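# Set the loose shelf board onto the cabinet's pins

## Task

Get the loose shelf board into the cabinet so that it sits level, supported on all four of its yellow pins.

## Robot and tools

ROBOT. Two UR-type arms, left_arm and right_arm, each ending in a 16-motor four-finger hand (index, middle, ring, thumb). right_arm has a right hand; left_arm has its mirror image. Calibrated bases in the scene frame: left_arm at (+0.020, +0.358, +0.013) m, right_arm at (+0.039, -0.375, +0.013) m, both nearly unrotated about z. A camera stand stands behind the arms.

FRAMES. Scene frame: origin at table-top height midway between the nominal bases, +z up, +x out over the table, left_arm toward +y. Each arm reports its hand pose, velocities and Hand target in its own base frame; fixed cameras and the table use the scene frame. Hand point axes: +z along the straight fingers toward the tips, +y out of the palm face, +x across the palm (away from the thumb on the right hand, toward it on the left). A mast near the wrist on the palm side can strike things.

ROW LAYOUT (48 numbers, each in [-1, 1], always both arms). Left arm first: dx, dy, dz, rx, ry, rz, then 16 finger goals, then current_limit, speed. Then the same 24 for the right arm. Finger order: index_mcp, index_abd, index_pip, index_dip, middle_mcp, middle_abd, middle_pip, middle_dip, ring_mcp, ring_abd, ring_pip, ring_dip, thumb_cmc, thumb_axl, thumb_mcp, thumb_ipl. Results list hand values in this same order.

POSE NUMBERS are offsets, not poses: counted from that arm's Hand target when the action (or move) begins, along the arm's own base axes, with 1.0 = 0.6 m or 180 degrees. rx, ry, rz form one rotation vector, turning about the hand point. Every row of an action counts from that same start, so sending an offset again moves further. Six zeros re-request the current Hand target. Orientation commands are clipped to 32 degrees from the measured orientation each step.

FINGER NUMBERS are absolute goal angles, scaled linearly between each hinge's stops; brackets give degrees at +1 and -1, then the straight value. Moving toward -1: finger _mcp bends at the knuckle (-18, +128; +0.75); _abd swings sideways away from the thumb (-60, +60; 0.00); _pip (-29, +108; +0.58); _dip (-21, +117; +0.70); thumb_cmc brings the thumb in front of the palm (-20, +120; +0.71); thumb_axl rolls it (-27, +140; +0.68); thumb_mcp (-69, +109; +0.23); thumb_ipl (-77, +108; +0.17). A 0 is a real goal; to leave a hand unchanged, send back its hand_goal, hand_current_limit and hand_speed. current_limit maps -1..+1 to 0..550 mA (floor 11 mA); speed sets slew at (speed+1)/2 of 8.5 rad/s. Defaults at start: +0.4 and -0.6; the last values written persist. A finger grips only while its goal lies past the object's surface.

TOOLS.
execute_actions(actions, cameras): actions is a list of actions; each action is up to 15 rows, one per 1/30 s step, the last row held to fill 15. Empty list returns state plus all images. cameras: list of names, ["all"] or [].
move(target, speed, blend, stop_force, zero, blocking, cameras): straight-line hand paths. target is one 48-number row or up to 15 rows; all offsets in a list count from the same starting Hand targets. speed in m/s, 0.002 to 3.6, default 0.25 (turns up to twice that in rad/s), one value or one per target. blend in metres, rounds corners of a list. stop_force in N, 3 to 120, ends an arm's path when its wrist sensor feels that much push against the motion; unreliable while the hand turns, and not usable with blocking=false. zero (default true) re-zeroes the sensor before the move. The result adds a "move:" line: done, off_target, moving, held, fault, plus limits such as paced or held. Paths do not avoid obstacles or the other arm; avoid paths passing near an arm's own base.
wait(seconds 0 to 10, cameras): lets time pass holding commands.
stop(cameras): brakes a running move.
zoom_image(camera, region [x0, y0, x1, y1]): enlarges part of the newest image of cam_high, cam_left_wrist or cam_right_wrist; region at most 504 by 504 px.
zero_wrist_force(arm): re-zeroes "left_arm" or "right_arm" force sensor.
read_manual(section): licence texts only.
finished_scene(scene): ends the scene permanently; the board must then stay in place unaided.

RESULTS. end_effector_position (m), end_effector_quat_wxyz, velocities, Hand target (next offsets start here; hand may settle short of it), joint positions and torques, Wrist force/torque in the end-effector axes plus a peak line, motor temperatures, hand_goal, hand_measured, hand_current_ma, hand_state (moving, goal, blocked, overload). Images: cam_high fixed overhead view, plus one camera on each wrist, all 896x504.

AVOID. Drops, slams, letting go of a moving board, and anything leaving the table. Arm stiffness means a target slightly beyond a hard contact can trigger a fault stop (about 150 N net force, or joint torque limits: 142 N m big joints, roughly 23 N m wrists) lasting 10 s. Keep the two arms and hands from pressing on each other. A finger motor at 495 mA or more for 5 s shuts down for 10 s. Motors at 85 C brake the arm; MOTOR HOT warns from 70 C. The loose board may occasionally get nudged by an outside push.

Each tool is called after "Emit:" in YAML: its name, and indented under it one key for each argument.

## Session

Emit:
execute_actions:
  actions: []

Scene clock: 0.00 s.
left_arm: end_effector_position=(+0.9182, +0.3032, +0.1479) hand_goal=(+0.754, +0.000, +0.576, +0.696, +0.754, +0.000, +0.576, +0.696, +0.754, +0.000, +0.576, +0.696, +0.714, +0.678, +0.226, +0.168) hand_measured=(+0.754, +0.000, +0.576, +0.696, +0.754, +0.000, +0.576, +0.696, +0.754, +0.000, +0.576, +0.696, +0.714, +0.678, +0.226, +0.168) hand_current_ma=(+0, +0, +0, +0, +0, +0, +0, +0, +0, +0, +0, +0, +0, +0, +0, +0) hand_state=(goal, goal, goal, goal, goal, goal, goal, goal, goal, goal, goal, goal, goal, goal, goal, goal) hand_current_limit=0.40 hand_speed=-0.60 end_effector_quat_wxyz=(-0.355, +0.521, +0.593, +0.501) | right_arm: end_effector_position=(+0.5127, -0.2630, +0.2412) hand_goal=(+0.754, +0.000, +0.576, +0.696, +0.754, +0.000, +0.576, +0.696, +0.754, +0.000, +0.576, +0.696, +0.714, +0.678, +0.226, +0.168) hand_measured=(+0.754, +0.000, +0.576, +0.696, +0.754, +0.000, +0.576, +0.696, +0.754, +0.000, +0.576, +0.696, +0.714, +0.678, +0.226, +0.168) hand_current_ma=(+0, +0, +0, +0, +0, +0, +0, +0, +0, +0, +0, +0, +0, +0, +0, +0) hand_state=(goal, goal, goal, goal, goal, goal, goal, goal, goal, goal, goal, goal, goal, goal, goal, goal) hand_current_limit=0.40 hand_speed=-0.60 end_effector_quat_wxyz=(+0.539, +0.384, +0.733, -0.157)
Joint positions: left_arm=[3.402 -2.875 -0.778 -0.107 2.703 0.766] | right_arm=[-0.912 -1.247 2.465 -3.977 -1.436 -1.426]
Joint velocities: within noise
Joint torques (N m): no reading
Motor temperatures (°C): left_arm=[32 25 28 40 35 34] | right_arm=[32 36 30 38 37 40]
Wrist force (N): no reading
Wrist torque (N m): no reading
Wrist force, peak (N): no reading
Hand target: left_arm +0.9182, +0.3032, +0.1479; -0.355, +0.521, +0.593, +0.501 | right_arm +0.5127, -0.2630, +0.2412; +0.539, +0.384, +0.733, -0.157

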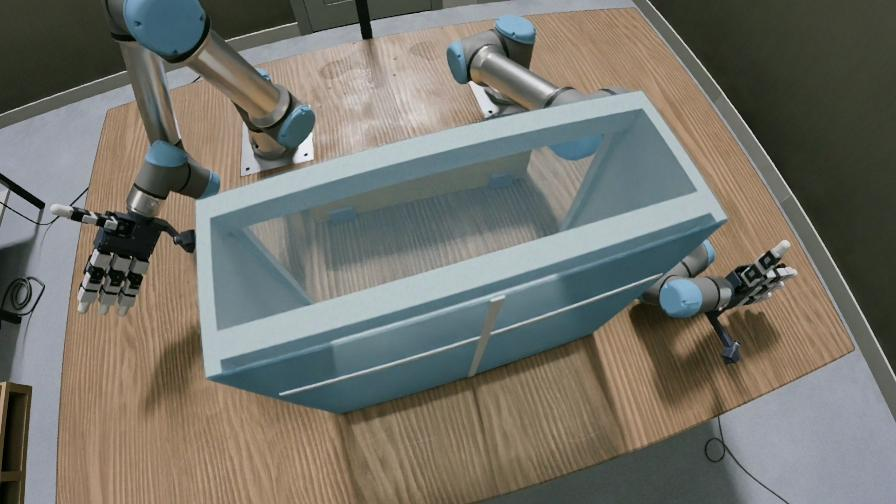

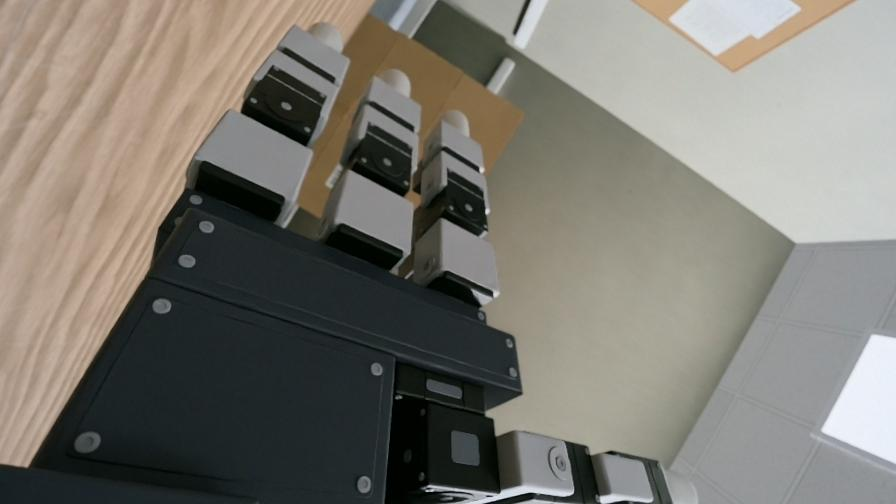

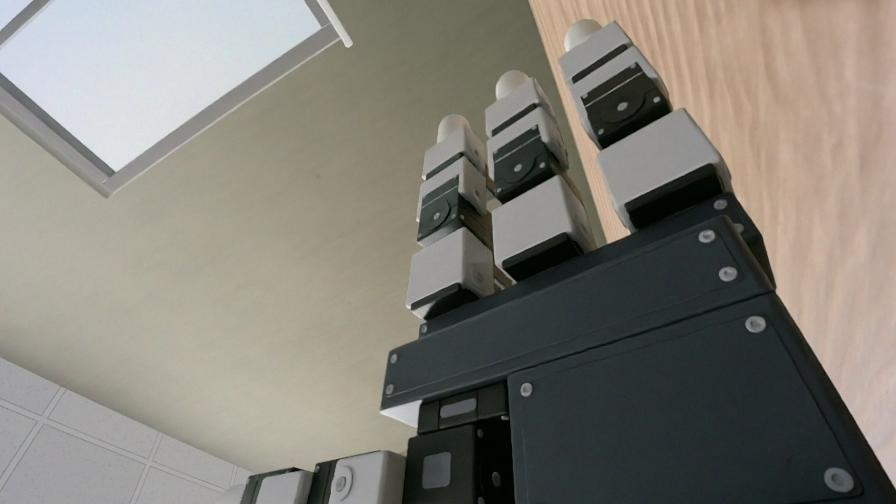

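Emit:
zoom_image:
  camera: "cam_high"
  region: [180, 80, 460, 300]

Emit:
zoom_image:
  camera: "cam_high"
  region: [440, 80, 740, 300]

Emit:
zoom_image:
  camera: "cam_high"
  region: [180, 260, 480, 504]

Emit:
zoom_image:
  camera: "cam_high"
  region: [440, 200, 740, 440]

Scaled by 1.800 from the camera's 896x504 image, which has a finer 1280x720 frame.

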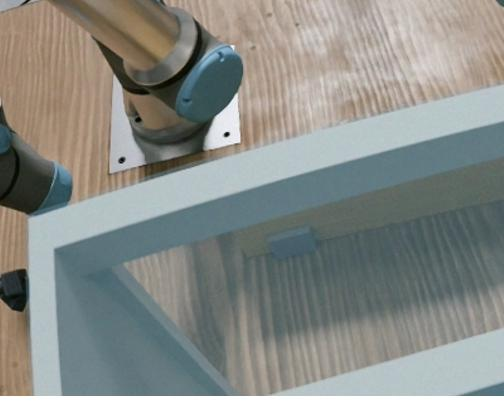

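Scaled by 1.680 from the camera's 896x504 image, which has a finer 1280x720 frame.

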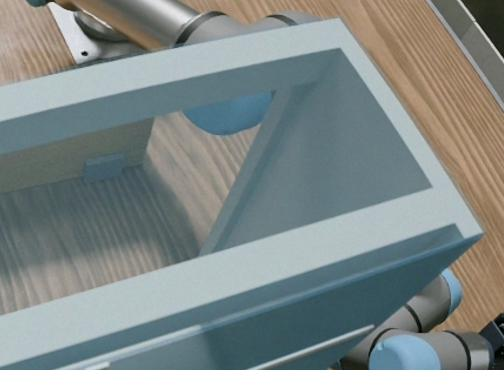

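Scaled by 1.680 from the camera's 896x504 image, which has a finer 1280x720 frame.

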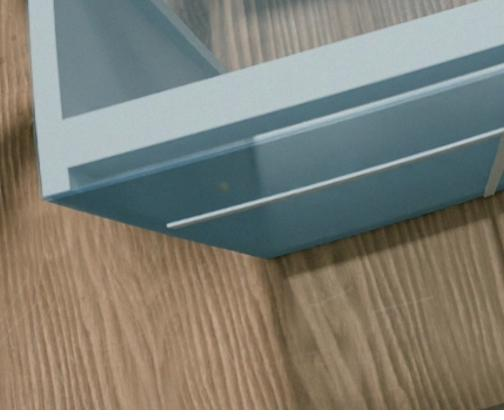

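Scaled by 1.680 from the camera's 896x504 image, which has a finer 1280x720 frame.

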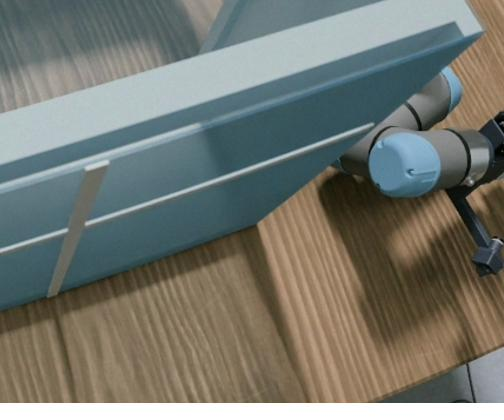

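Emit:
move:
  target:
    - [-0.375,0.021,0.399,-0.086,-0.106,-0.101,0.754,0,0.576,0.696,0.754,0,0.576,0.696,0.754,0,0.576,0.696,0.714,0.678,0.226,0.168,0.4,-0.6,-0.2,0.03,0.15,0.182,-0.128,0.060,0.754,0,0.576,0.696,0.754,0,0.576,0.696,0.754,0,0.576,0.696,0.714,0.678,0.226,0.168,0.4,-0.6]
    - [-0.905,-0.092,0.399,-0.286,-0.353,-0.338,0.754,0,0.576,0.696,0.754,0,0.576,0.696,0.754,0,0.576,0.696,0.714,0.678,0.226,0.168,0.4,-0.6,-0.279,0.075,0.243,0.3635,-0.2554,0.1206,0.754,0,0.576,0.696,0.754,0,0.576,0.696,0.754,0,0.576,0.696,0.714,0.678,0.226,0.168,0.4,-0.6]
  blend: [0.05, 0]
  speed: 0.3
  cameras: ["all"]

Scene clock: 294.60 s.
left_arm: end_effector_position=(+0.3750, +0.2480, +0.3873) hand_goal=(+0.754, +0.000, +0.576, +0.696, +0.754, +0.000, +0.576, +0.696, +0.754, +0.000, +0.576, +0.696, +0.714, +0.678, +0.226, +0.168) hand_measured=(+0.762, -0.002, +0.576, +0.696, +0.762, -0.002, +0.576, +0.696, +0.762, -0.002, +0.576, +0.696, +0.722, +0.678, +0.226, +0.168) hand_current_ma=(+18, -3, +1, +0, +18, -2, +1, +0, +18, -3, +1, +0, +17, -1, +0, +0) hand_state=(goal, goal, goal, goal, goal, goal, goal, goal, goal, goal, goal, goal, goal, goal, goal, goal) hand_current_limit=0.40 hand_speed=-0.60 end_effector_quat_wxyz=(+0.498, +0.503, +0.502, +0.497) end_effector_velocity=(+0.000, +0.000, +0.000) end_effector_angular_velocity=(+0.000, +0.000, +0.000) | right_arm: end_effector_position=(+0.3473, -0.2185, +0.3861) hand_goal=(+0.754, +0.000, +0.576, +0.696, +0.754, +0.000, +0.576, +0.696, +0.754, +0.000, +0.576, +0.696, +0.714, +0.678, +0.226, +0.168) hand_measured=(+0.762, -0.002, +0.576, +0.696, +0.762, -0.002, +0.576, +0.696, +0.760, -0.002, +0.576, +0.696, +0.722, +0.678, +0.226, +0.168) hand_current_ma=(+8, +0, +0, +0, +8, +0, +0, +0, +6, +0, +0, +0, +7, +0, +0, +0) hand_state=(goal, goal, goal, goal, goal, goal, goal, goal, goal, goal, goal, goal, goal, goal, goal, goal) hand_current_limit=0.40 hand_speed=-0.60 end_effector_quat_wxyz=(+0.523, +0.505, +0.481, +0.490)
Joint positions: left_arm=[4.664 -1.773 -2.613 1.025 0.047 0.219] | right_arm=[-1.634 -2.116 2.821 -2.505 0.029 -1.35]
Joint velocities: left_arm=[0.001 0.001 0 0.004 0 -0.005] | right_arm=[within noise]
Joint torques (N m): left_arm=[10.25 16.71 3.99 2.58 -2.79 -1.63] | right_arm=[-2.91 10.44 -31.67 -3.96 0.28 -1.36]
Wrist force (N): left_arm=[-1.7 1.1 -0.3] | right_arm=[-0.2 -1.7 0.2]
Wrist torque (N m): left_arm=[-0.11 -0.09 -0.07] | right_arm=[-0.10 -0.12 -0.05]
Wrist force, peak (N): left_arm=[-2.3 1.4 -1.0] | right_arm=[-0.1 -2.2 0.1]
Hand target: left_arm +0.3752, +0.2480, +0.3873; +0.500, +0.500, +0.500, +0.500 | right_arm +0.3473, -0.2185, +0.3862; +0.523, +0.505, +0.481, +0.490 (not the last commanded pose)
Off the commanded pose: left_arm 0.000 m, 1 deg | right_arm 0.002 m, 4 deg.
move: held (right_arm; a check stopped the path); limits=held
pose unreachable (right arm): on one or more control steps of this call, first in action 0 (counted from 0), this arm could not follow its commanded pose, so it was not sent that pose on those steps. It may still have moved: this result reports where it is.
cause: moving toward the commanded pose would bring two parts of the arm too close to each other (joints 3 (elbow) and 4 (wrist 1) lie between them).
camera_calibration:
cam_left_wrist: T_world_to_cam=[[0.0366911, -0.773215, -0.633082, 0.39078], [-0.739633, 0.404999, -0.537512, 0.336757], [0.67201, 0.48797, -0.557035, -0.0332579], [0, 0, 0, 1]] pos_world=[0.257088, 0.182, 0.409881]
cam_right_wrist: T_world_to_cam=[[-0.0918701, -0.796997, 0.596956, -0.342943], [-0.753833, -0.336027, -0.564643, 0.350773], [0.650612, -0.501879, -0.569932, 0.0127737], [0, 0, 0, 1]] pos_world=[0.224608, -0.149045, 0.410064]

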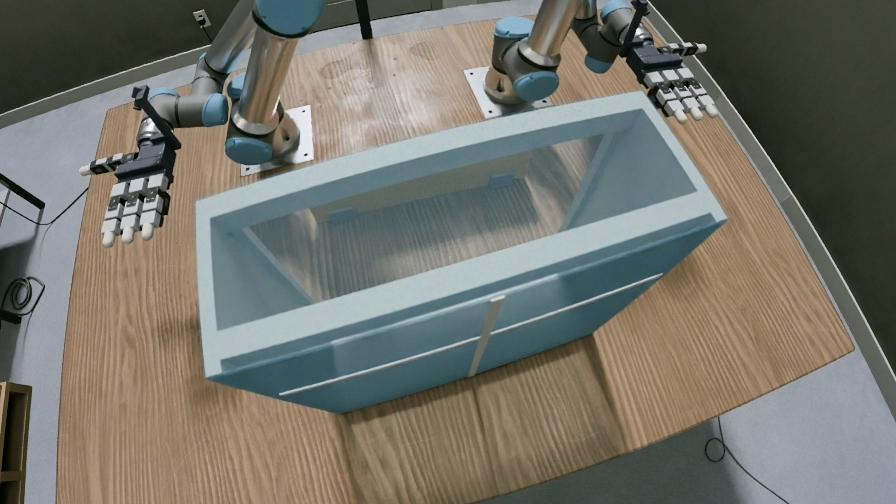

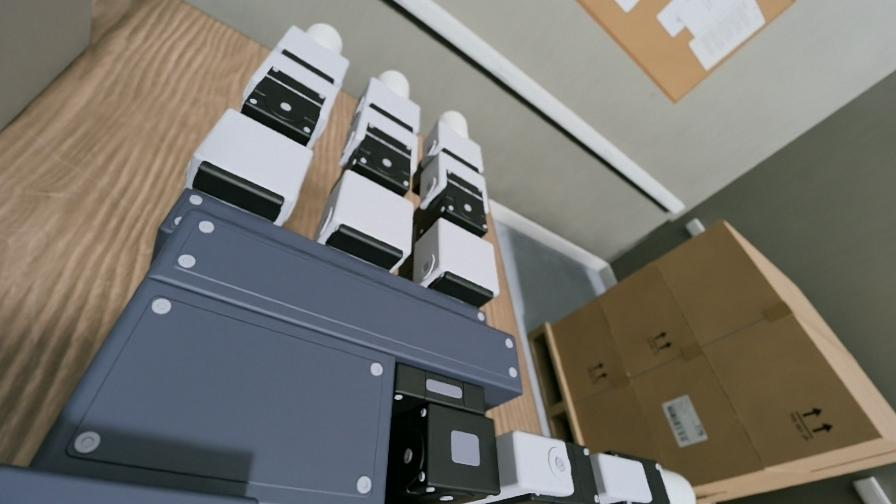

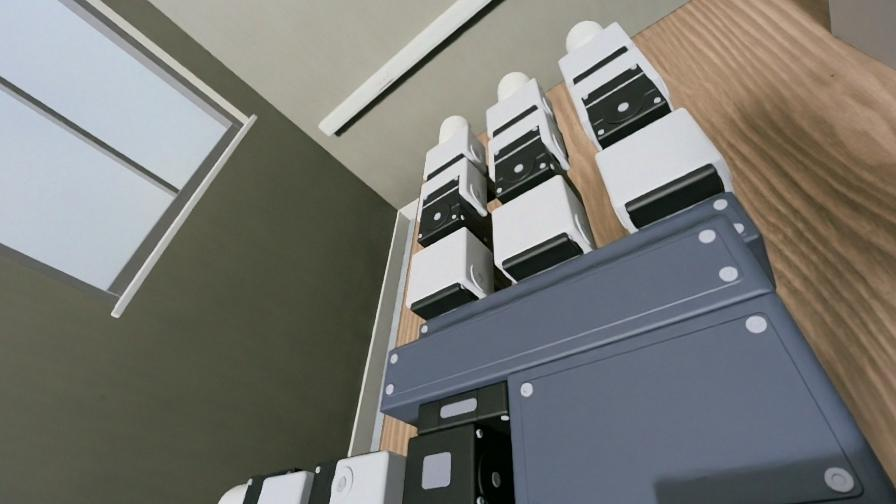

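Emit:
move:
  target:
    - [0.175,-0.047,0.105,0,0,0,0.754,0,0.576,0.696,0.754,0,0.576,0.696,0.754,0,0.576,0.696,0.714,0.678,0.226,0.168,0.4,-0.6,0.221,-0.0025,0.106,0,-0.167,0,0.754,0,0.576,0.696,0.754,0,0.576,0.696,0.754,0,0.576,0.696,0.714,0.678,0.226,0.168,0.4,-0.6]
  speed: 0.25

Scene clock: 331.83 s.
left_arm: end_effector_position=(+0.4801, +0.2198, +0.4503) hand_goal=(+0.754, +0.000, +0.576, +0.696, +0.754, +0.000, +0.576, +0.696, +0.754, +0.000, +0.576, +0.696, +0.714, +0.678, +0.226, +0.168) hand_measured=(+0.762, -0.002, +0.576, +0.696, +0.762, -0.002, +0.576, +0.696, +0.762, -0.002, +0.576, +0.696, +0.722, +0.678, +0.226, +0.168) hand_current_ma=(+19, -3, +1, +0, +19, -2, +1, +0, +19, -3, +1, +0, +18, -1, +0, +0) hand_state=(goal, goal, goal, goal, goal, goal, goal, goal, goal, goal, goal, goal, goal, goal, goal, goal) hand_current_limit=0.40 hand_speed=-0.60 end_effector_quat_wxyz=(+0.500, +0.500, +0.500, +0.500) | right_arm: end_effector_position=(+0.4799, -0.2200, +0.4497) hand_goal=(+0.754, +0.000, +0.576, +0.696, +0.754, +0.000, +0.576, +0.696, +0.754, +0.000, +0.576, +0.696, +0.714, +0.678, +0.226, +0.168) hand_measured=(+0.762, -0.002, +0.576, +0.696, +0.762, -0.002, +0.576, +0.696, +0.762, -0.002, +0.576, +0.696, +0.722, +0.678, +0.226, +0.168) hand_current_ma=(+9, +0, +0, +0, +9, +0, +0, +0, +7, +0, +0, +0, +8, +0, +0, +0) hand_state=(goal, goal, goal, goal, goal, goal, goal, goal, goal, goal, goal, goal, goal, goal, goal, goal) hand_current_limit=0.40 hand_speed=-0.60 end_effector_quat_wxyz=(+0.630, +0.360, +0.329, +0.604)
Joint positions: left_arm=[4.24 -1.712 -2.374 0.945 0.473 0] | right_arm=[-0.87 -1.592 2.301 -1.434 0.911 -2.62]
Joint torques (N m): left_arm=[-9.99 13.36 15.95 0.45 2.14 1.67] | right_arm=[5.83 -4.88 -23.27 -5.28 1.82 0.84]
Wrist force (N): left_arm=[-2.0 1.4 -0.4] | right_arm=[0.2 -1.9 -0.6]
Wrist torque (N m): left_arm=[-0.04 -0.08 -0.07] | right_arm=[-0.09 -0.13 0.01]
Wrist force, peak (N): left_arm=[-2.2 2.0 0.7] | right_arm=[0.3 -3.0 -0.8]
Hand target: left_arm +0.4802, +0.2198, +0.4503; +0.500, +0.500, +0.500, +0.500 | right_arm +0.4799, -0.2200, +0.4498; +0.630, +0.360, +0.329, +0.604
Off the commanded pose: left_arm 0.000 m, 0 deg | right_arm 0.000 m, 0 deg.
move: done

Emit:
move:
  target:
    - [-0.047,0,0.361,0,0,0,0.754,0,0.576,0.696,0.754,0,0.576,0.696,0.754,0,0.576,0.696,0.714,0.678,0.226,0.168,0.4,-0.6,-0.0723,0,0.362,-0.0016,0.1757,0.0184,0.754,0,0.576,0.696,0.754,0,0.576,0.696,0.754,0,0.576,0.696,0.714,0.678,0.226,0.168,0.4,-0.6]
    - [-0.047,-0.742,0.361,0,0,0,0.754,0,0.576,0.696,0.754,0,0.576,0.696,0.754,0,0.576,0.696,0.714,0.678,0.226,0.168,0.4,-0.6,-0.0723,0.757,0.362,-0.0016,0.1757,0.0184,0.754,0,0.576,0.696,0.754,0,0.576,0.696,0.754,0,0.576,0.696,0.714,0.678,0.226,0.168,0.4,-0.6]
    - [-0.2137,-0.736,0.228,0,0,0,0.754,0,0.576,0.696,0.754,0,0.576,0.696,0.754,0,0.576,0.696,0.714,0.678,0.226,0.168,0.4,-0.6,-0.239,0.753,0.2287,-0.0016,0.1757,0.0184,0.754,0,0.576,0.696,0.754,0,0.576,0.696,0.754,0,0.576,0.696,0.714,0.678,0.226,0.168,0.4,-0.6]
  speed: 0.3
  blend: [0.04, 0.03, 0]
  cameras: ["all"]

Scene clock: 375.00 s.
left_arm: end_effector_position=(+0.3520, -0.2218, +0.5870) hand_goal=(+0.754, +0.000, +0.576, +0.696, +0.754, +0.000, +0.576, +0.696, +0.754, +0.000, +0.576, +0.696, +0.714, +0.678, +0.226, +0.168) hand_measured=(+0.764, -0.002, +0.576, +0.696, +0.764, -0.002, +0.576, +0.696, +0.764, -0.002, +0.576, +0.696, +0.722, +0.678, +0.226, +0.168) hand_current_ma=(+23, -3, +1, +0, +23, -2, +1, +0, +23, -3, +1, +0, +20, -1, +0, +0) hand_state=(goal, goal, goal, goal, goal, goal, goal, goal, goal, goal, goal, goal, goal, goal, goal, goal) hand_current_limit=0.40 hand_speed=-0.60 end_effector_quat_wxyz=(+0.500, +0.500, +0.500, +0.500) | right_arm: end_effector_position=(+0.3366, +0.2318, +0.5870) hand_goal=(+0.754, +0.000, +0.576, +0.696, +0.754, +0.000, +0.576, +0.696, +0.754, +0.000, +0.576, +0.696, +0.714, +0.678, +0.226, +0.168) hand_measured=(+0.764, +0.000, +0.576, +0.696, +0.764, +0.000, +0.576, +0.696, +0.762, -0.002, +0.576, +0.696, +0.722, +0.678, +0.226, +0.168) hand_current_ma=(+10, +0, +0, +0, +10, +0, +0, +0, +8, +0, +0, +0, +9, +0, +0, +0) hand_state=(goal, goal, goal, goal, goal, goal, goal, goal, goal, goal, goal, goal, goal, goal, goal, goal) hand_current_limit=0.40 hand_speed=-0.60 end_effector_quat_wxyz=(+0.500, +0.500, +0.500, +0.500)
Joint positions: left_arm=[2.544 -1.297 -2.291 0.446 2.168 0] | right_arm=[0.669 -1.927 1.823 0.104 2.241 -3.142]
Joint torques (N m): left_arm=[-10.37 13.27 14.82 3.48 2.26 1.57] | right_arm=[3.8 -13.67 -9.33 -2.64 0.57 0.59]
Wrist force (N): left_arm=[-2.2 1.0 -0.7] | right_arm=[-0.1 -2.1 0.1]
Wrist torque (N m): left_arm=[-0.05 -0.04 -0.31] | right_arm=[-0.13 -0.14 0.10]
Wrist force, peak (N): left_arm=[-4.2 3.0 1.3] | right_arm=[0.1 -4.6 -0.7]
Hand target: left_arm +0.3519, -0.2218, +0.5871; +0.500, +0.500, +0.500, +0.500 | right_arm +0.3365, +0.2318, +0.5870; +0.500, +0.500, +0.500, +0.500
Off the commanded pose: left_arm 0.000 m, 0 deg | right_arm 0.000 m, 0 deg.
move: done
camera_calibration:
cam_left_wrist: T_world_to_cam=[[0.0452302, -0.773143, -0.632617, 0.151524], [-0.735206, 0.402974, -0.545054, 0.619919], [0.676333, 0.489757, -0.550193, 0.317584], [0, 0, 0, 1]] pos_world=[0.234122, -0.288201, 0.608478]
cam_right_wrist: T_world_to_cam=[[-0.0302467, -0.806275, 0.590767, -0.119929], [-0.749213, -0.372944, -0.547351, 0.60422], [0.661638, -0.459166, -0.592791, 0.359997], [0, 0, 0, 1]] pos_world=[0.210874, 0.293943, 0.614974]

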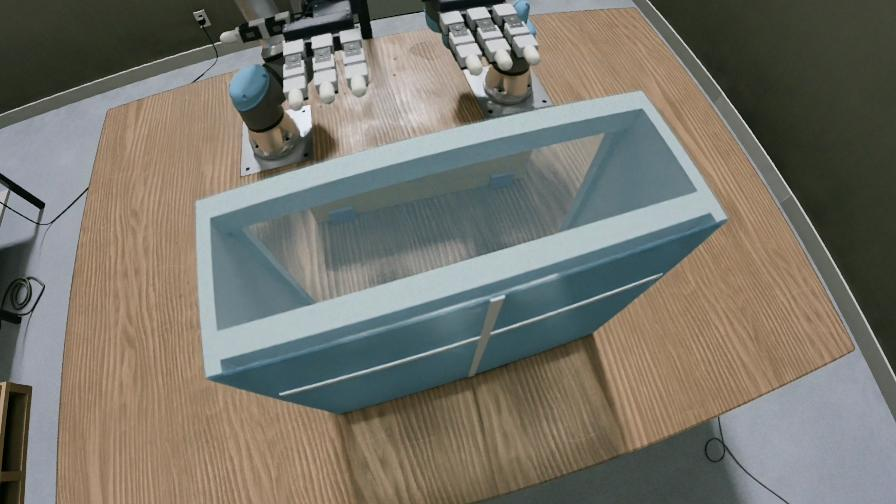

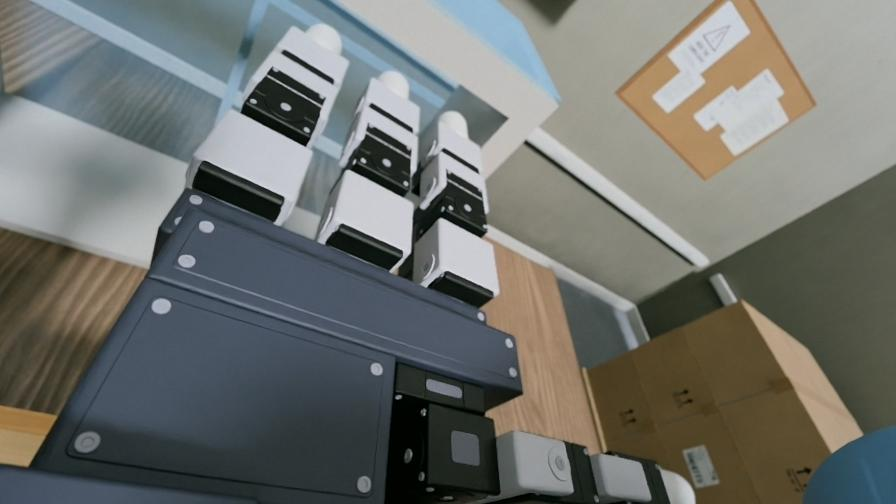

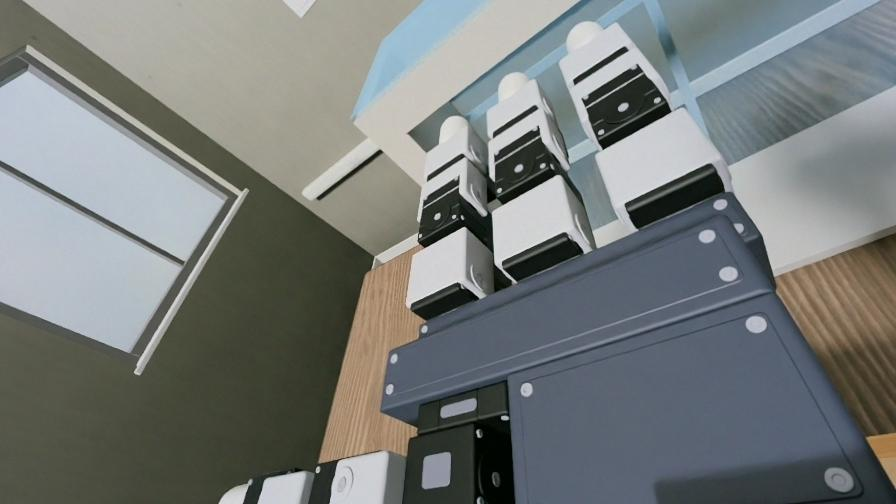

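Emit:
zoom_image:
  camera: "cam_left_wrist"
  region: [0, 0, 504, 504]

Emit:
zoom_image:
  camera: "cam_right_wrist"
  region: [392, 0, 896, 504]

Scaled by 1.000.

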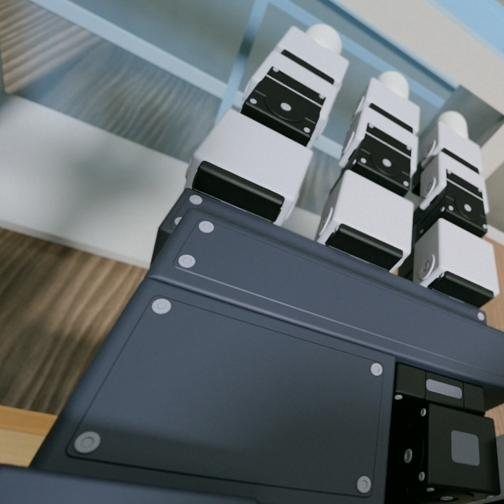

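Scaled by 1.000.

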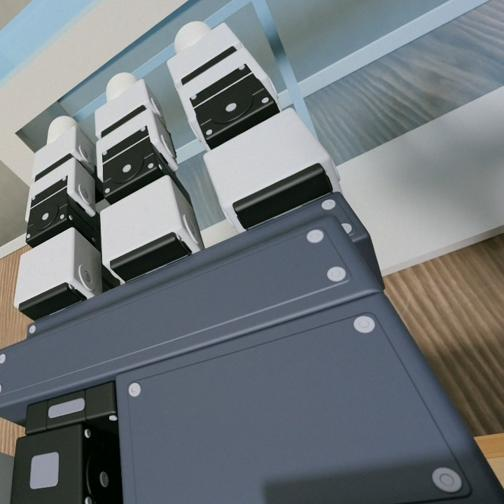

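Emit:
move:
  target: [0,0,0,0,0,0,-0.48,0,-0.74,0.1,-0.48,0,-0.74,0.1,-0.48,0,-0.74,0.1,0.714,0.678,0.226,0.168,0.4,-0.4,0,0,0,0,0,0,-0.48,0,-0.74,0.1,-0.48,0,-0.74,0.1,-0.48,0,-0.74,0.1,0.714,0.678,0.226,0.168,0.4,-0.4]
  cameras: ["cam_left_wrist","cam_right_wrist"]

Scene clock: 388.90 s.
left_arm: end_effector_position=(+0.3519, -0.2218, +0.5871) hand_goal=(-0.480, +0.000, -0.740, +0.100, -0.480, +0.000, -0.740, +0.100, -0.480, +0.000, -0.740, +0.100, +0.714, +0.678, +0.226, +0.168) hand_measured=(-0.470, -0.002, -0.730, +0.102, -0.478, -0.002, -0.740, +0.102, -0.478, -0.002, -0.740, +0.102, +0.724, +0.678, +0.226, +0.168) hand_current_ma=(+25, -3, +22, +4, +2, -2, +0, +3, +2, -3, +0, +4, +24, -1, +0, +0) hand_state=(goal, goal, goal, goal, goal, goal, goal, goal, goal, goal, goal, goal, goal, goal, goal, goal) hand_current_limit=0.40 hand_speed=-0.40 end_effector_quat_wxyz=(+0.500, +0.500, +0.500, +0.500) | right_arm: end_effector_position=(+0.3365, +0.2318, +0.5870) hand_goal=(-0.480, +0.000, -0.740, +0.100, -0.480, +0.000, -0.740, +0.100, -0.480, +0.000, -0.740, +0.100, +0.714, +0.678, +0.226, +0.168) hand_measured=(-0.470, +0.000, -0.728, +0.102, -0.478, +0.000, -0.740, +0.102, -0.478, -0.002, -0.740, +0.102, +0.724, +0.678, +0.226, +0.168) hand_current_ma=(+12, +0, +12, +1, +1, +0, +0, +1, +1, +0, +0, +1, +11, +0, +0, +0) hand_state=(goal, goal, goal, goal, goal, goal, goal, goal, goal, goal, goal, goal, goal, goal, goal, goal) hand_current_limit=0.40 hand_speed=-0.40 end_effector_quat_wxyz=(+0.500, +0.500, +0.500, +0.500)
Joint positions: left_arm=[2.544 -1.297 -2.291 0.447 2.168 0] | right_arm=[0.67 -1.927 1.823 0.104 2.241 -3.142]
Joint torques (N m): left_arm=[-11.06 14.05 18.33 2.92 2.25 0.12] | right_arm=[4.95 -17.78 -15.62 -3.33 -0.55 1.26]
Wrist force (N): left_arm=[-2.1 1.1 -0.6] | right_arm=[-0.1 -1.8 0.2]
Wrist torque (N m): left_arm=[-0.25 -0.05 -0.30] | right_arm=[-0.30 -0.14 0.10]
Wrist force, peak (N): left_arm=[-2.2 1.4 -0.5] | right_arm=[-0.3 -2.9 0.1]
Hand target: left_arm +0.3519, -0.2218, +0.5871; +0.500, +0.500, +0.500, +0.500 | right_arm +0.3365, +0.2318, +0.5870; +0.500, +0.500, +0.500, +0.500
Off the commanded pose: left_arm 0.000 m, 0 deg | right_arm 0.000 m, 0 deg.
move: done
camera_calibration:
cam_left_wrist: T_world_to_cam=[[0.0454233, -0.773194, -0.632541, 0.151499], [-0.735161, 0.402843, -0.545212, 0.619853], [0.676369, 0.489784, -0.550123, 0.31756], [0, 0, 0, 1]] pos_world=[0.234022, -0.288101, 0.608478]
cam_right_wrist: T_world_to_cam=[[-0.0302366, -0.806337, 0.590684, -0.119862], [-0.749137, -0.372946, -0.547453, 0.604268], [0.661724, -0.459056, -0.59278, 0.35994], [0, 0, 0, 1]] pos_world=[0.210874, 0.293943, 0.614973]
Images, in order (width x height): cam_left_wrist 896x504, cam_right_wrist 896x504.

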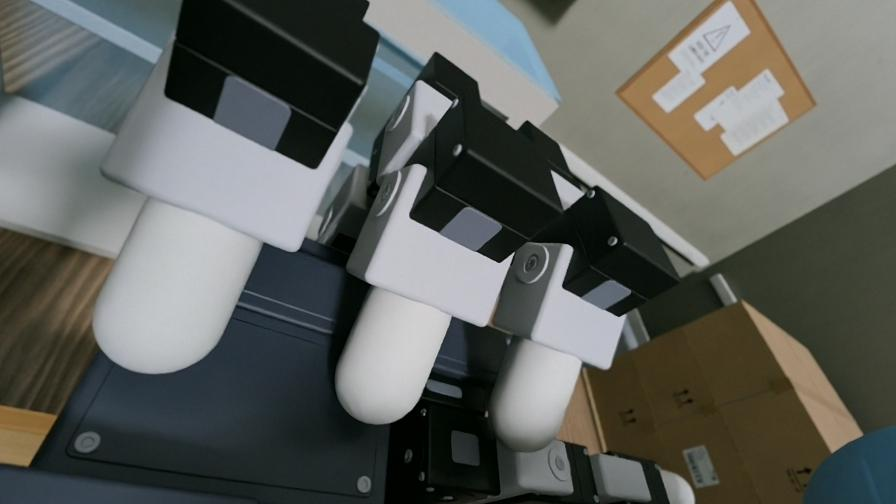

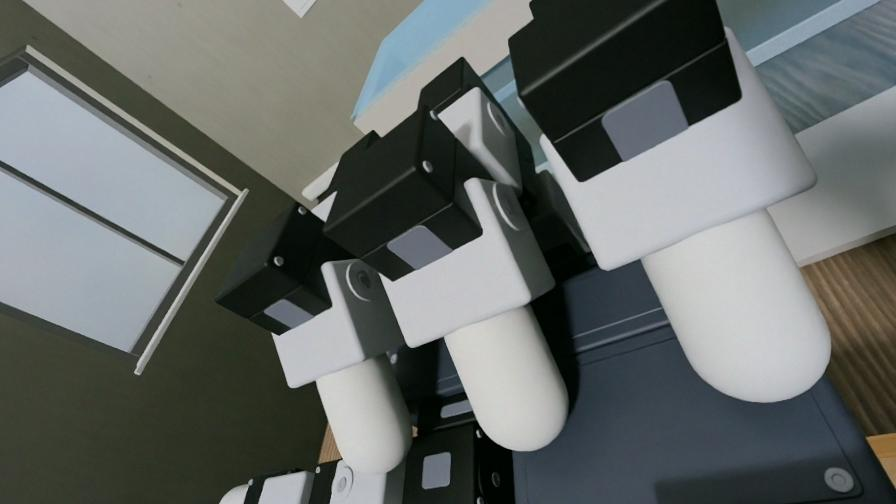

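Emit:
move:
  target: [-0.082,0.037,-0.083,0,0,-0.333,1,0,1,1,1,0,1,1,1,0,1,1,0.714,0.678,0.226,0.168,0.4,-0.4,0,-0.167,0,0,0,0,1,0,1,1,1,0,1,1,1,0,1,1,0.714,0.678,0.226,0.168,0.4,-0.4]
  cameras: ["cam_left_wrist","cam_right_wrist"]
  speed: 0.4

Scene clock: 410.93 s.
left_arm: end_effector_position=(+0.3028, -0.1995, +0.5373) hand_goal=(+1.000, +0.000, +1.000, +1.000, +1.000, +0.000, +1.000, +1.000, +1.000, +0.000, +1.000, +1.000, +0.714, +0.678, +0.226, +0.168) hand_measured=(+1.000, -0.002, +0.998, +0.998, +1.000, -0.002, +0.998, +0.998, +1.000, -0.002, +0.998, +0.998, +0.724, +0.678, +0.226, +0.168) hand_current_ma=(+0, -2, -1, -3, +0, -2, -2, -3, +0, -2, -1, -4, +25, -1, +0, +0) hand_state=(goal, goal, goal, goal, goal, goal, goal, goal, goal, goal, goal, goal, goal, goal, goal, goal) hand_current_limit=0.40 hand_speed=-0.40 end_effector_quat_wxyz=(+0.683, +0.683, +0.184, +0.183) | right_arm: end_effector_position=(+0.3365, +0.1316, +0.5869) hand_goal=(+1.000, +0.000, +1.000, +1.000, +1.000, +0.000, +1.000, +1.000, +1.000, +0.000, +1.000, +1.000, +0.714, +0.678, +0.226, +0.168) hand_measured=(+1.000, +0.000, +0.998, +0.998, +1.000, +0.000, +0.998, +0.998, +1.000, -0.002, +0.998, +0.998, +0.724, +0.678, +0.226, +0.168) hand_current_ma=(+0, +0, -1, -1, +0, +0, -1, -1, +0, +0, +0, -1, +11, +0, +0, +0) hand_state=(goal, goal, goal, goal, goal, goal, goal, goal, goal, goal, goal, goal, goal, goal, goal, goal) hand_current_limit=0.40 hand_speed=-0.40 end_effector_quat_wxyz=(+0.500, +0.500, +0.500, +0.500)
Joint positions: left_arm=[3.981 -0.909 -2.612 0.378 -0.315 0] | right_arm=[0.177 -2.195 1.952 0.242 1.748 -3.141]
Joint torques (N m): left_arm=[-10.63 -15.16 12.19 1.18 -2.09 0.91] | right_arm=[-7.33 15.95 -35.78 -4.2 -0.72 -1.23]
Wrist force (N): left_arm=[-2.3 1.1 -0.2] | right_arm=[-0.2 -1.8 0.3]
Wrist torque (N m): left_arm=[-0.14 -0.03 -0.12] | right_arm=[-0.15 -0.12 0.11]
Wrist force, peak (N): left_arm=[-2.9 2.2 -0.6] | right_arm=[-0.1 -2.7 -0.3]
Hand target: left_arm +0.3027, -0.1996, +0.5373; +0.683, +0.683, +0.183, +0.183 | right_arm +0.3365, +0.1316, +0.5870; +0.500, +0.500, +0.500, +0.500
Off the commanded pose: left_arm 0.000 m, 0 deg | right_arm 0.000 m, 0 deg.
move: done
camera_calibration:
cam_left_wrist: T_world_to_cam=[[-0.646355, -0.42688, -0.632454, 0.417926], [-0.0199011, 0.838014, -0.545286, 0.417884], [0.762777, -0.339862, -0.55015, 0.120863], [0, 0, 0, 1]] pos_world=[0.186254, -0.130712, 0.558678]
cam_right_wrist: T_world_to_cam=[[-0.0302366, -0.806337, 0.590684, -0.200601], [-0.749137, -0.372946, -0.547453, 0.566769], [0.661724, -0.459056, -0.59278, 0.313949], [0, 0, 0, 1]] pos_world=[0.210774, 0.193743, 0.614873]
Images, in order (width x height): cam_left_wrist 896x504, cam_right_wrist 896x504.

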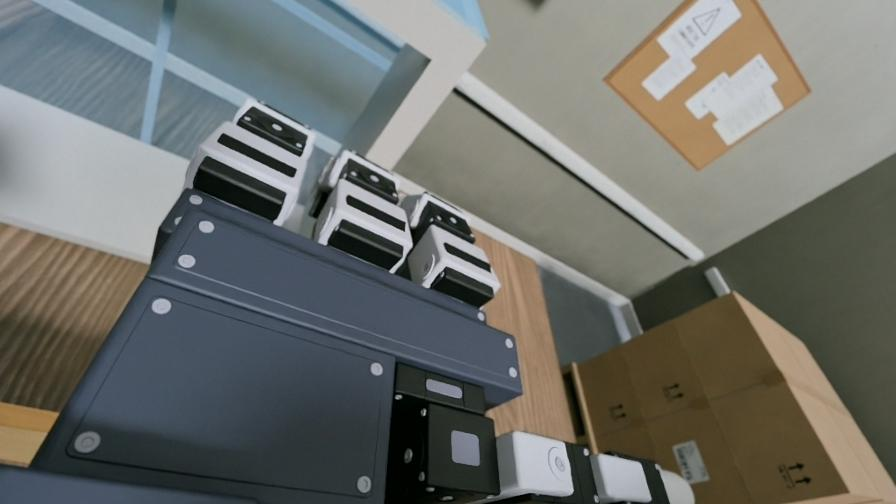

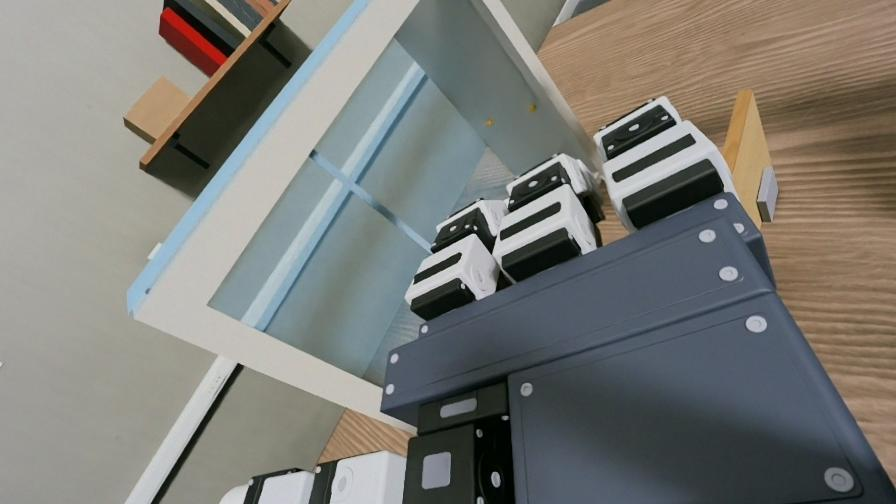

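Emit:
move:
  target: [0.117,-0.005,-0.084,0.2597,0.4497,0.2597,0.754,0,0.576,0.696,0.754,0,0.576,0.696,0.754,0,0.576,0.696,0.714,0.678,0.226,0.168,0.4,-0.4,0.034,0.134,-0.167,0,0.5,0,0.754,0,0.576,0.696,0.754,0,0.576,0.696,0.754,0,0.576,0.696,0.714,0.678,0.226,0.168,0.4,-0.4]
  cameras: ["all"]
  speed: 0.5

Scene clock: 483.93 s.
left_arm: end_effector_position=(+0.3440, -0.2043, +0.5093) hand_goal=(+0.754, +0.000, +0.576, +0.696, +0.754, +0.000, +0.576, +0.696, +0.754, +0.000, +0.576, +0.696, +0.714, +0.678, +0.226, +0.168) hand_measured=(+0.762, +0.000, +0.580, +0.698, +0.762, +0.000, +0.580, +0.698, +0.762, +0.000, +0.580, +0.700, +0.722, +0.678, +0.224, +0.168) hand_current_ma=(+21, +0, +6, +4, +21, +0, +8, +4, +20, +0, +6, +6, +19, -1, -4, +0) hand_state=(goal, goal, goal, goal, goal, goal, goal, goal, goal, goal, goal, goal, goal, goal, goal, goal) hand_current_limit=0.40 hand_speed=-0.40 end_effector_quat_wxyz=(+0.327, +0.763, +0.549, +0.095) | right_arm: end_effector_position=(+0.3509, +0.1878, +0.5169) hand_goal=(+0.754, +0.000, +0.576, +0.696, +0.754, +0.000, +0.576, +0.696, +0.754, +0.000, +0.576, +0.696, +0.714, +0.678, +0.226, +0.168) hand_measured=(+0.764, +0.000, +0.580, +0.698, +0.764, +0.000, +0.580, +0.698, +0.762, +0.000, +0.580, +0.698, +0.724, +0.678, +0.224, +0.168) hand_current_ma=(+11, +0, +4, +2, +11, +0, +3, +2, +9, +0, +3, +2, +11, +0, -1, +0) hand_state=(goal, goal, goal, goal, goal, goal, goal, goal, goal, goal, goal, goal, goal, goal, goal, goal) hand_current_limit=0.40 hand_speed=-0.40 end_effector_quat_wxyz=(+0.165, +0.688, +0.687, +0.165)
Joint positions: left_arm=[4.87 -0.485 -2.04 0.406 -1.12 -0.961] | right_arm=[0.376 -1.665 1.301 1.493 1.739 -2.803]
Joint torques (N m): left_arm=[-11.57 -20.82 19.94 -1.45 2.26 -1.48] | right_arm=[5.25 -14.52 -11.69 3.41 -0.78 -1.49]
Wrist force (N): left_arm=[-2.9 0.6 -1.6] | right_arm=[-1.3 -0.5 1.8]
Wrist torque (N m): left_arm=[0.10 0.00 -0.40] | right_arm=[-0.19 -0.15 -0.09]
Wrist force, peak (N): left_arm=[-1.4 3.1 -3.5] | right_arm=[-0.1 -2.7 0.1]
Hand target: left_arm +0.3440, -0.2044, +0.5093; +0.327, +0.763, +0.549, +0.095 (not the last commanded pose) | right_arm +0.3508, +0.1879, +0.5168; +0.165, +0.688, +0.687, +0.165 (not the last commanded pose)
Off the commanded pose: left_arm 0.037 m, 44 deg | right_arm 0.039 m, 27 deg.
shoulder posture changed (left arm): the wrist came as close to joint 1's axis as it can, and the arm is now in the other of its two shoulder postures.
move: held (left_arm; a check stopped the path), off_target (right_arm; braked when a check withheld steps of left_arm); limits=held
pose unreachable (left arm): on one or more control steps of this call, first in action 0 (counted from 0), this arm could not follow its commanded pose, so it was not sent that pose on those steps. It may still have moved: this result reports where it is.
cause: moving toward the commanded pose would bring two parts of the arm too close to each other (joints 3 (elbow) to 6 (wrist 3) lie between them).
camera_calibration:
cam_left_wrist: T_world_to_cam=[[-0.76138, -0.597661, -0.2512, 0.235282], [-0.640651, 0.752981, 0.150284, 0.249461], [0.0993302, 0.275355, -0.956197, 0.633099], [0, 0, 0, 1]] pos_world=[0.276071, -0.221548, 0.626981]
cam_right_wrist: T_world_to_cam=[[0.512423, -0.806398, 0.295201, -0.151094], [-0.827991, -0.37281, 0.41886, 0.0883971], [-0.227714, -0.459058, -0.858727, 0.738316], [0, 0, 0, 1]] pos_world=[0.318741, 0.250043, 0.641589]

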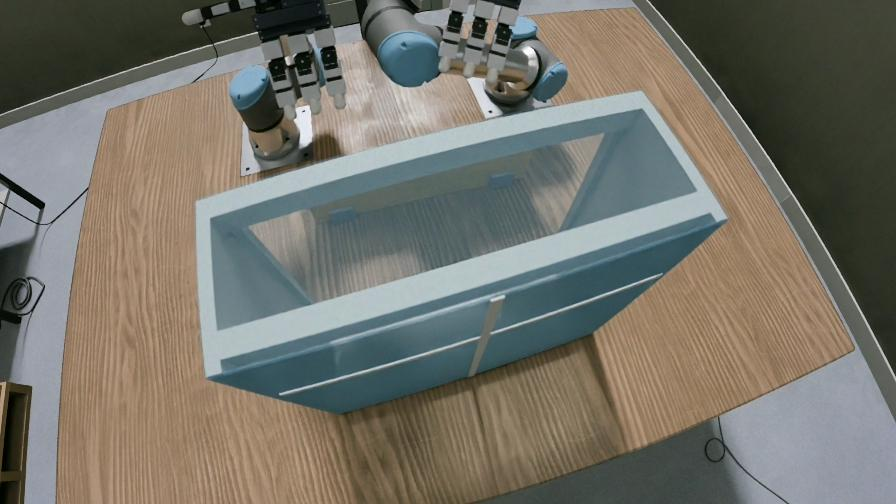

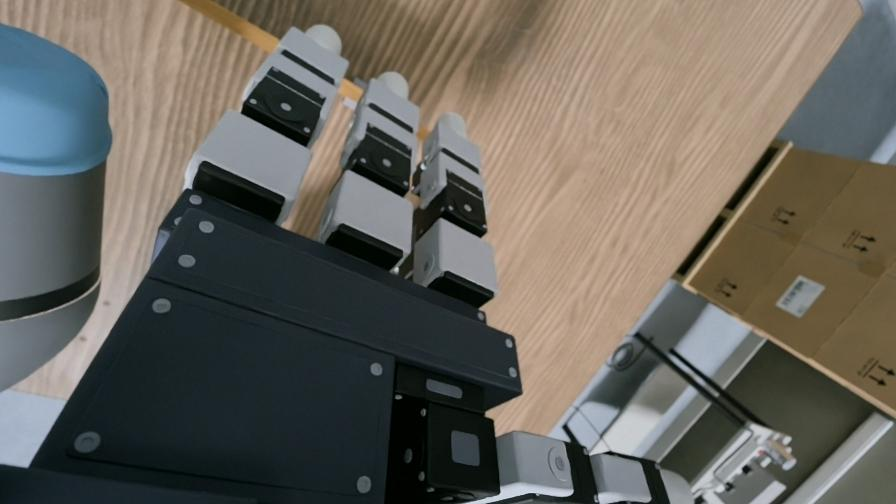

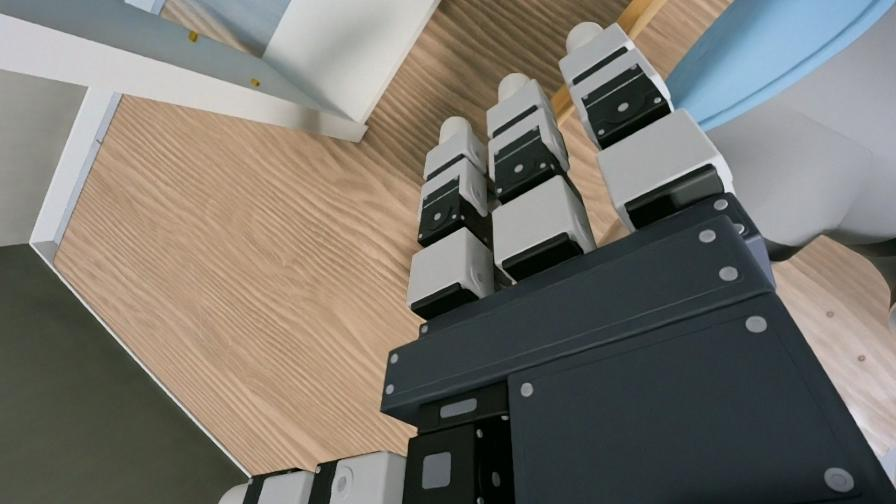

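Emit:
move:
  target: [-0.073,0.462,0,0,0,0,0.754,0,0.576,0.696,0.754,0,0.576,0.696,0.754,0,0.576,0.696,0.714,0.678,0.226,0.168,0.4,-0.4,0,0,0,0,0,0,0.754,0,0.576,0.696,0.754,0,0.576,0.696,0.754,0,0.576,0.696,0.714,0.678,0.226,0.168,0.4,-0.4]
  cameras: ["cam_high"]
  speed: 0.15

Scene clock: 527.93 s.
left_arm: end_effector_position=(+0.3002, +0.0728, +0.5093) hand_goal=(+0.754, +0.000, +0.576, +0.696, +0.754, +0.000, +0.576, +0.696, +0.754, +0.000, +0.576, +0.696, +0.714, +0.678, +0.226, +0.168) hand_measured=(+0.762, +0.000, +0.580, +0.698, +0.762, +0.000, +0.580, +0.698, +0.762, +0.000, +0.580, +0.700, +0.722, +0.678, +0.224, +0.168) hand_current_ma=(+21, +0, +6, +4, +21, +0, +8, +4, +20, +0, +6, +6, +19, -1, -4, +0) hand_state=(goal, goal, goal, goal, goal, goal, goal, goal, goal, goal, goal, goal, goal, goal, goal, goal) hand_current_limit=0.40 hand_speed=-0.40 end_effector_quat_wxyz=(+0.327, +0.764, +0.549, +0.095) | right_arm: end_effector_position=(+0.3508, +0.1879, +0.5168) hand_goal=(+0.754, +0.000, +0.576, +0.696, +0.754, +0.000, +0.576, +0.696, +0.754, +0.000, +0.576, +0.696, +0.714, +0.678, +0.226, +0.168) hand_measured=(+0.764, +0.000, +0.580, +0.698, +0.764, +0.000, +0.580, +0.698, +0.762, +0.000, +0.580, +0.698, +0.724, +0.678, +0.224, +0.168) hand_current_ma=(+11, +0, +4, +2, +11, +0, +3, +2, +9, +0, +3, +2, +11, +0, -1, +0) hand_state=(goal, goal, goal, goal, goal, goal, goal, goal, goal, goal, goal, goal, goal, goal, goal, goal) hand_current_limit=0.40 hand_speed=-0.40 end_effector_quat_wxyz=(+0.165, +0.688, +0.687, +0.165)
Joint positions: left_arm=[4.869 -1.169 -1.886 0.937 -1.12 -0.962] | right_arm=[0.376 -1.665 1.301 1.493 1.739 -2.803]
Joint torques (N m): left_arm=[4.42 -5.63 18.23 -3.63 -0.51 0.89] | right_arm=[4.83 -6.8 -15.75 2.29 -0.65 -1.34]
Wrist force (N): left_arm=[-2.7 0.5 -1.5] | right_arm=[-1.1 -0.4 1.9]
Wrist torque (N m): left_arm=[0.07 -0.04 -0.16] | right_arm=[-0.17 -0.17 -0.07]
Wrist force, peak (N): left_arm=[-4.8 1.2 -0.7] | right_arm=[-1.3 -0.5 2.2]
Hand target: left_arm +0.3002, +0.0728, +0.5093; +0.327, +0.763, +0.549, +0.095 | right_arm +0.3508, +0.1879, +0.5168; +0.165, +0.688, +0.687, +0.165
Off the commanded pose: left_arm 0.000 m, 0 deg | right_arm 0.000 m, 0 deg.
shoulder posture changed (left arm): the wrist came as close to joint 1's axis as it can, and the arm is now in the other of its two shoulder postures.
move: done
Images, in order (width x height): cam_high 896x504.

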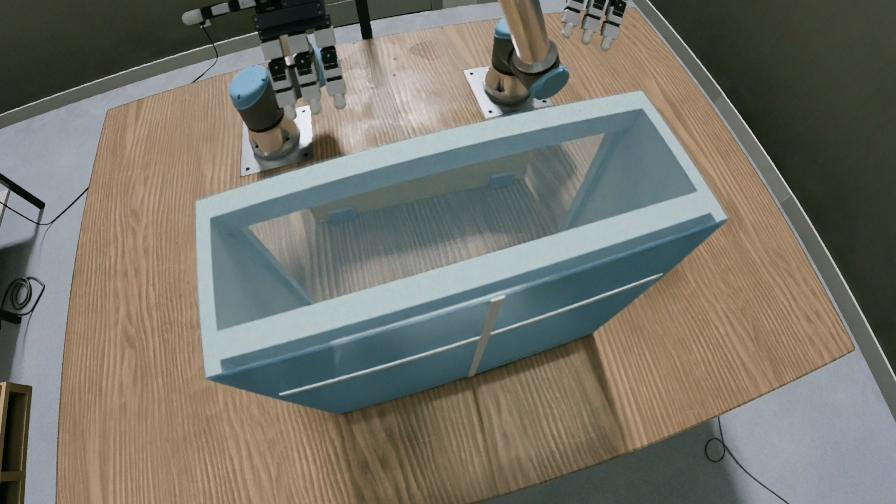

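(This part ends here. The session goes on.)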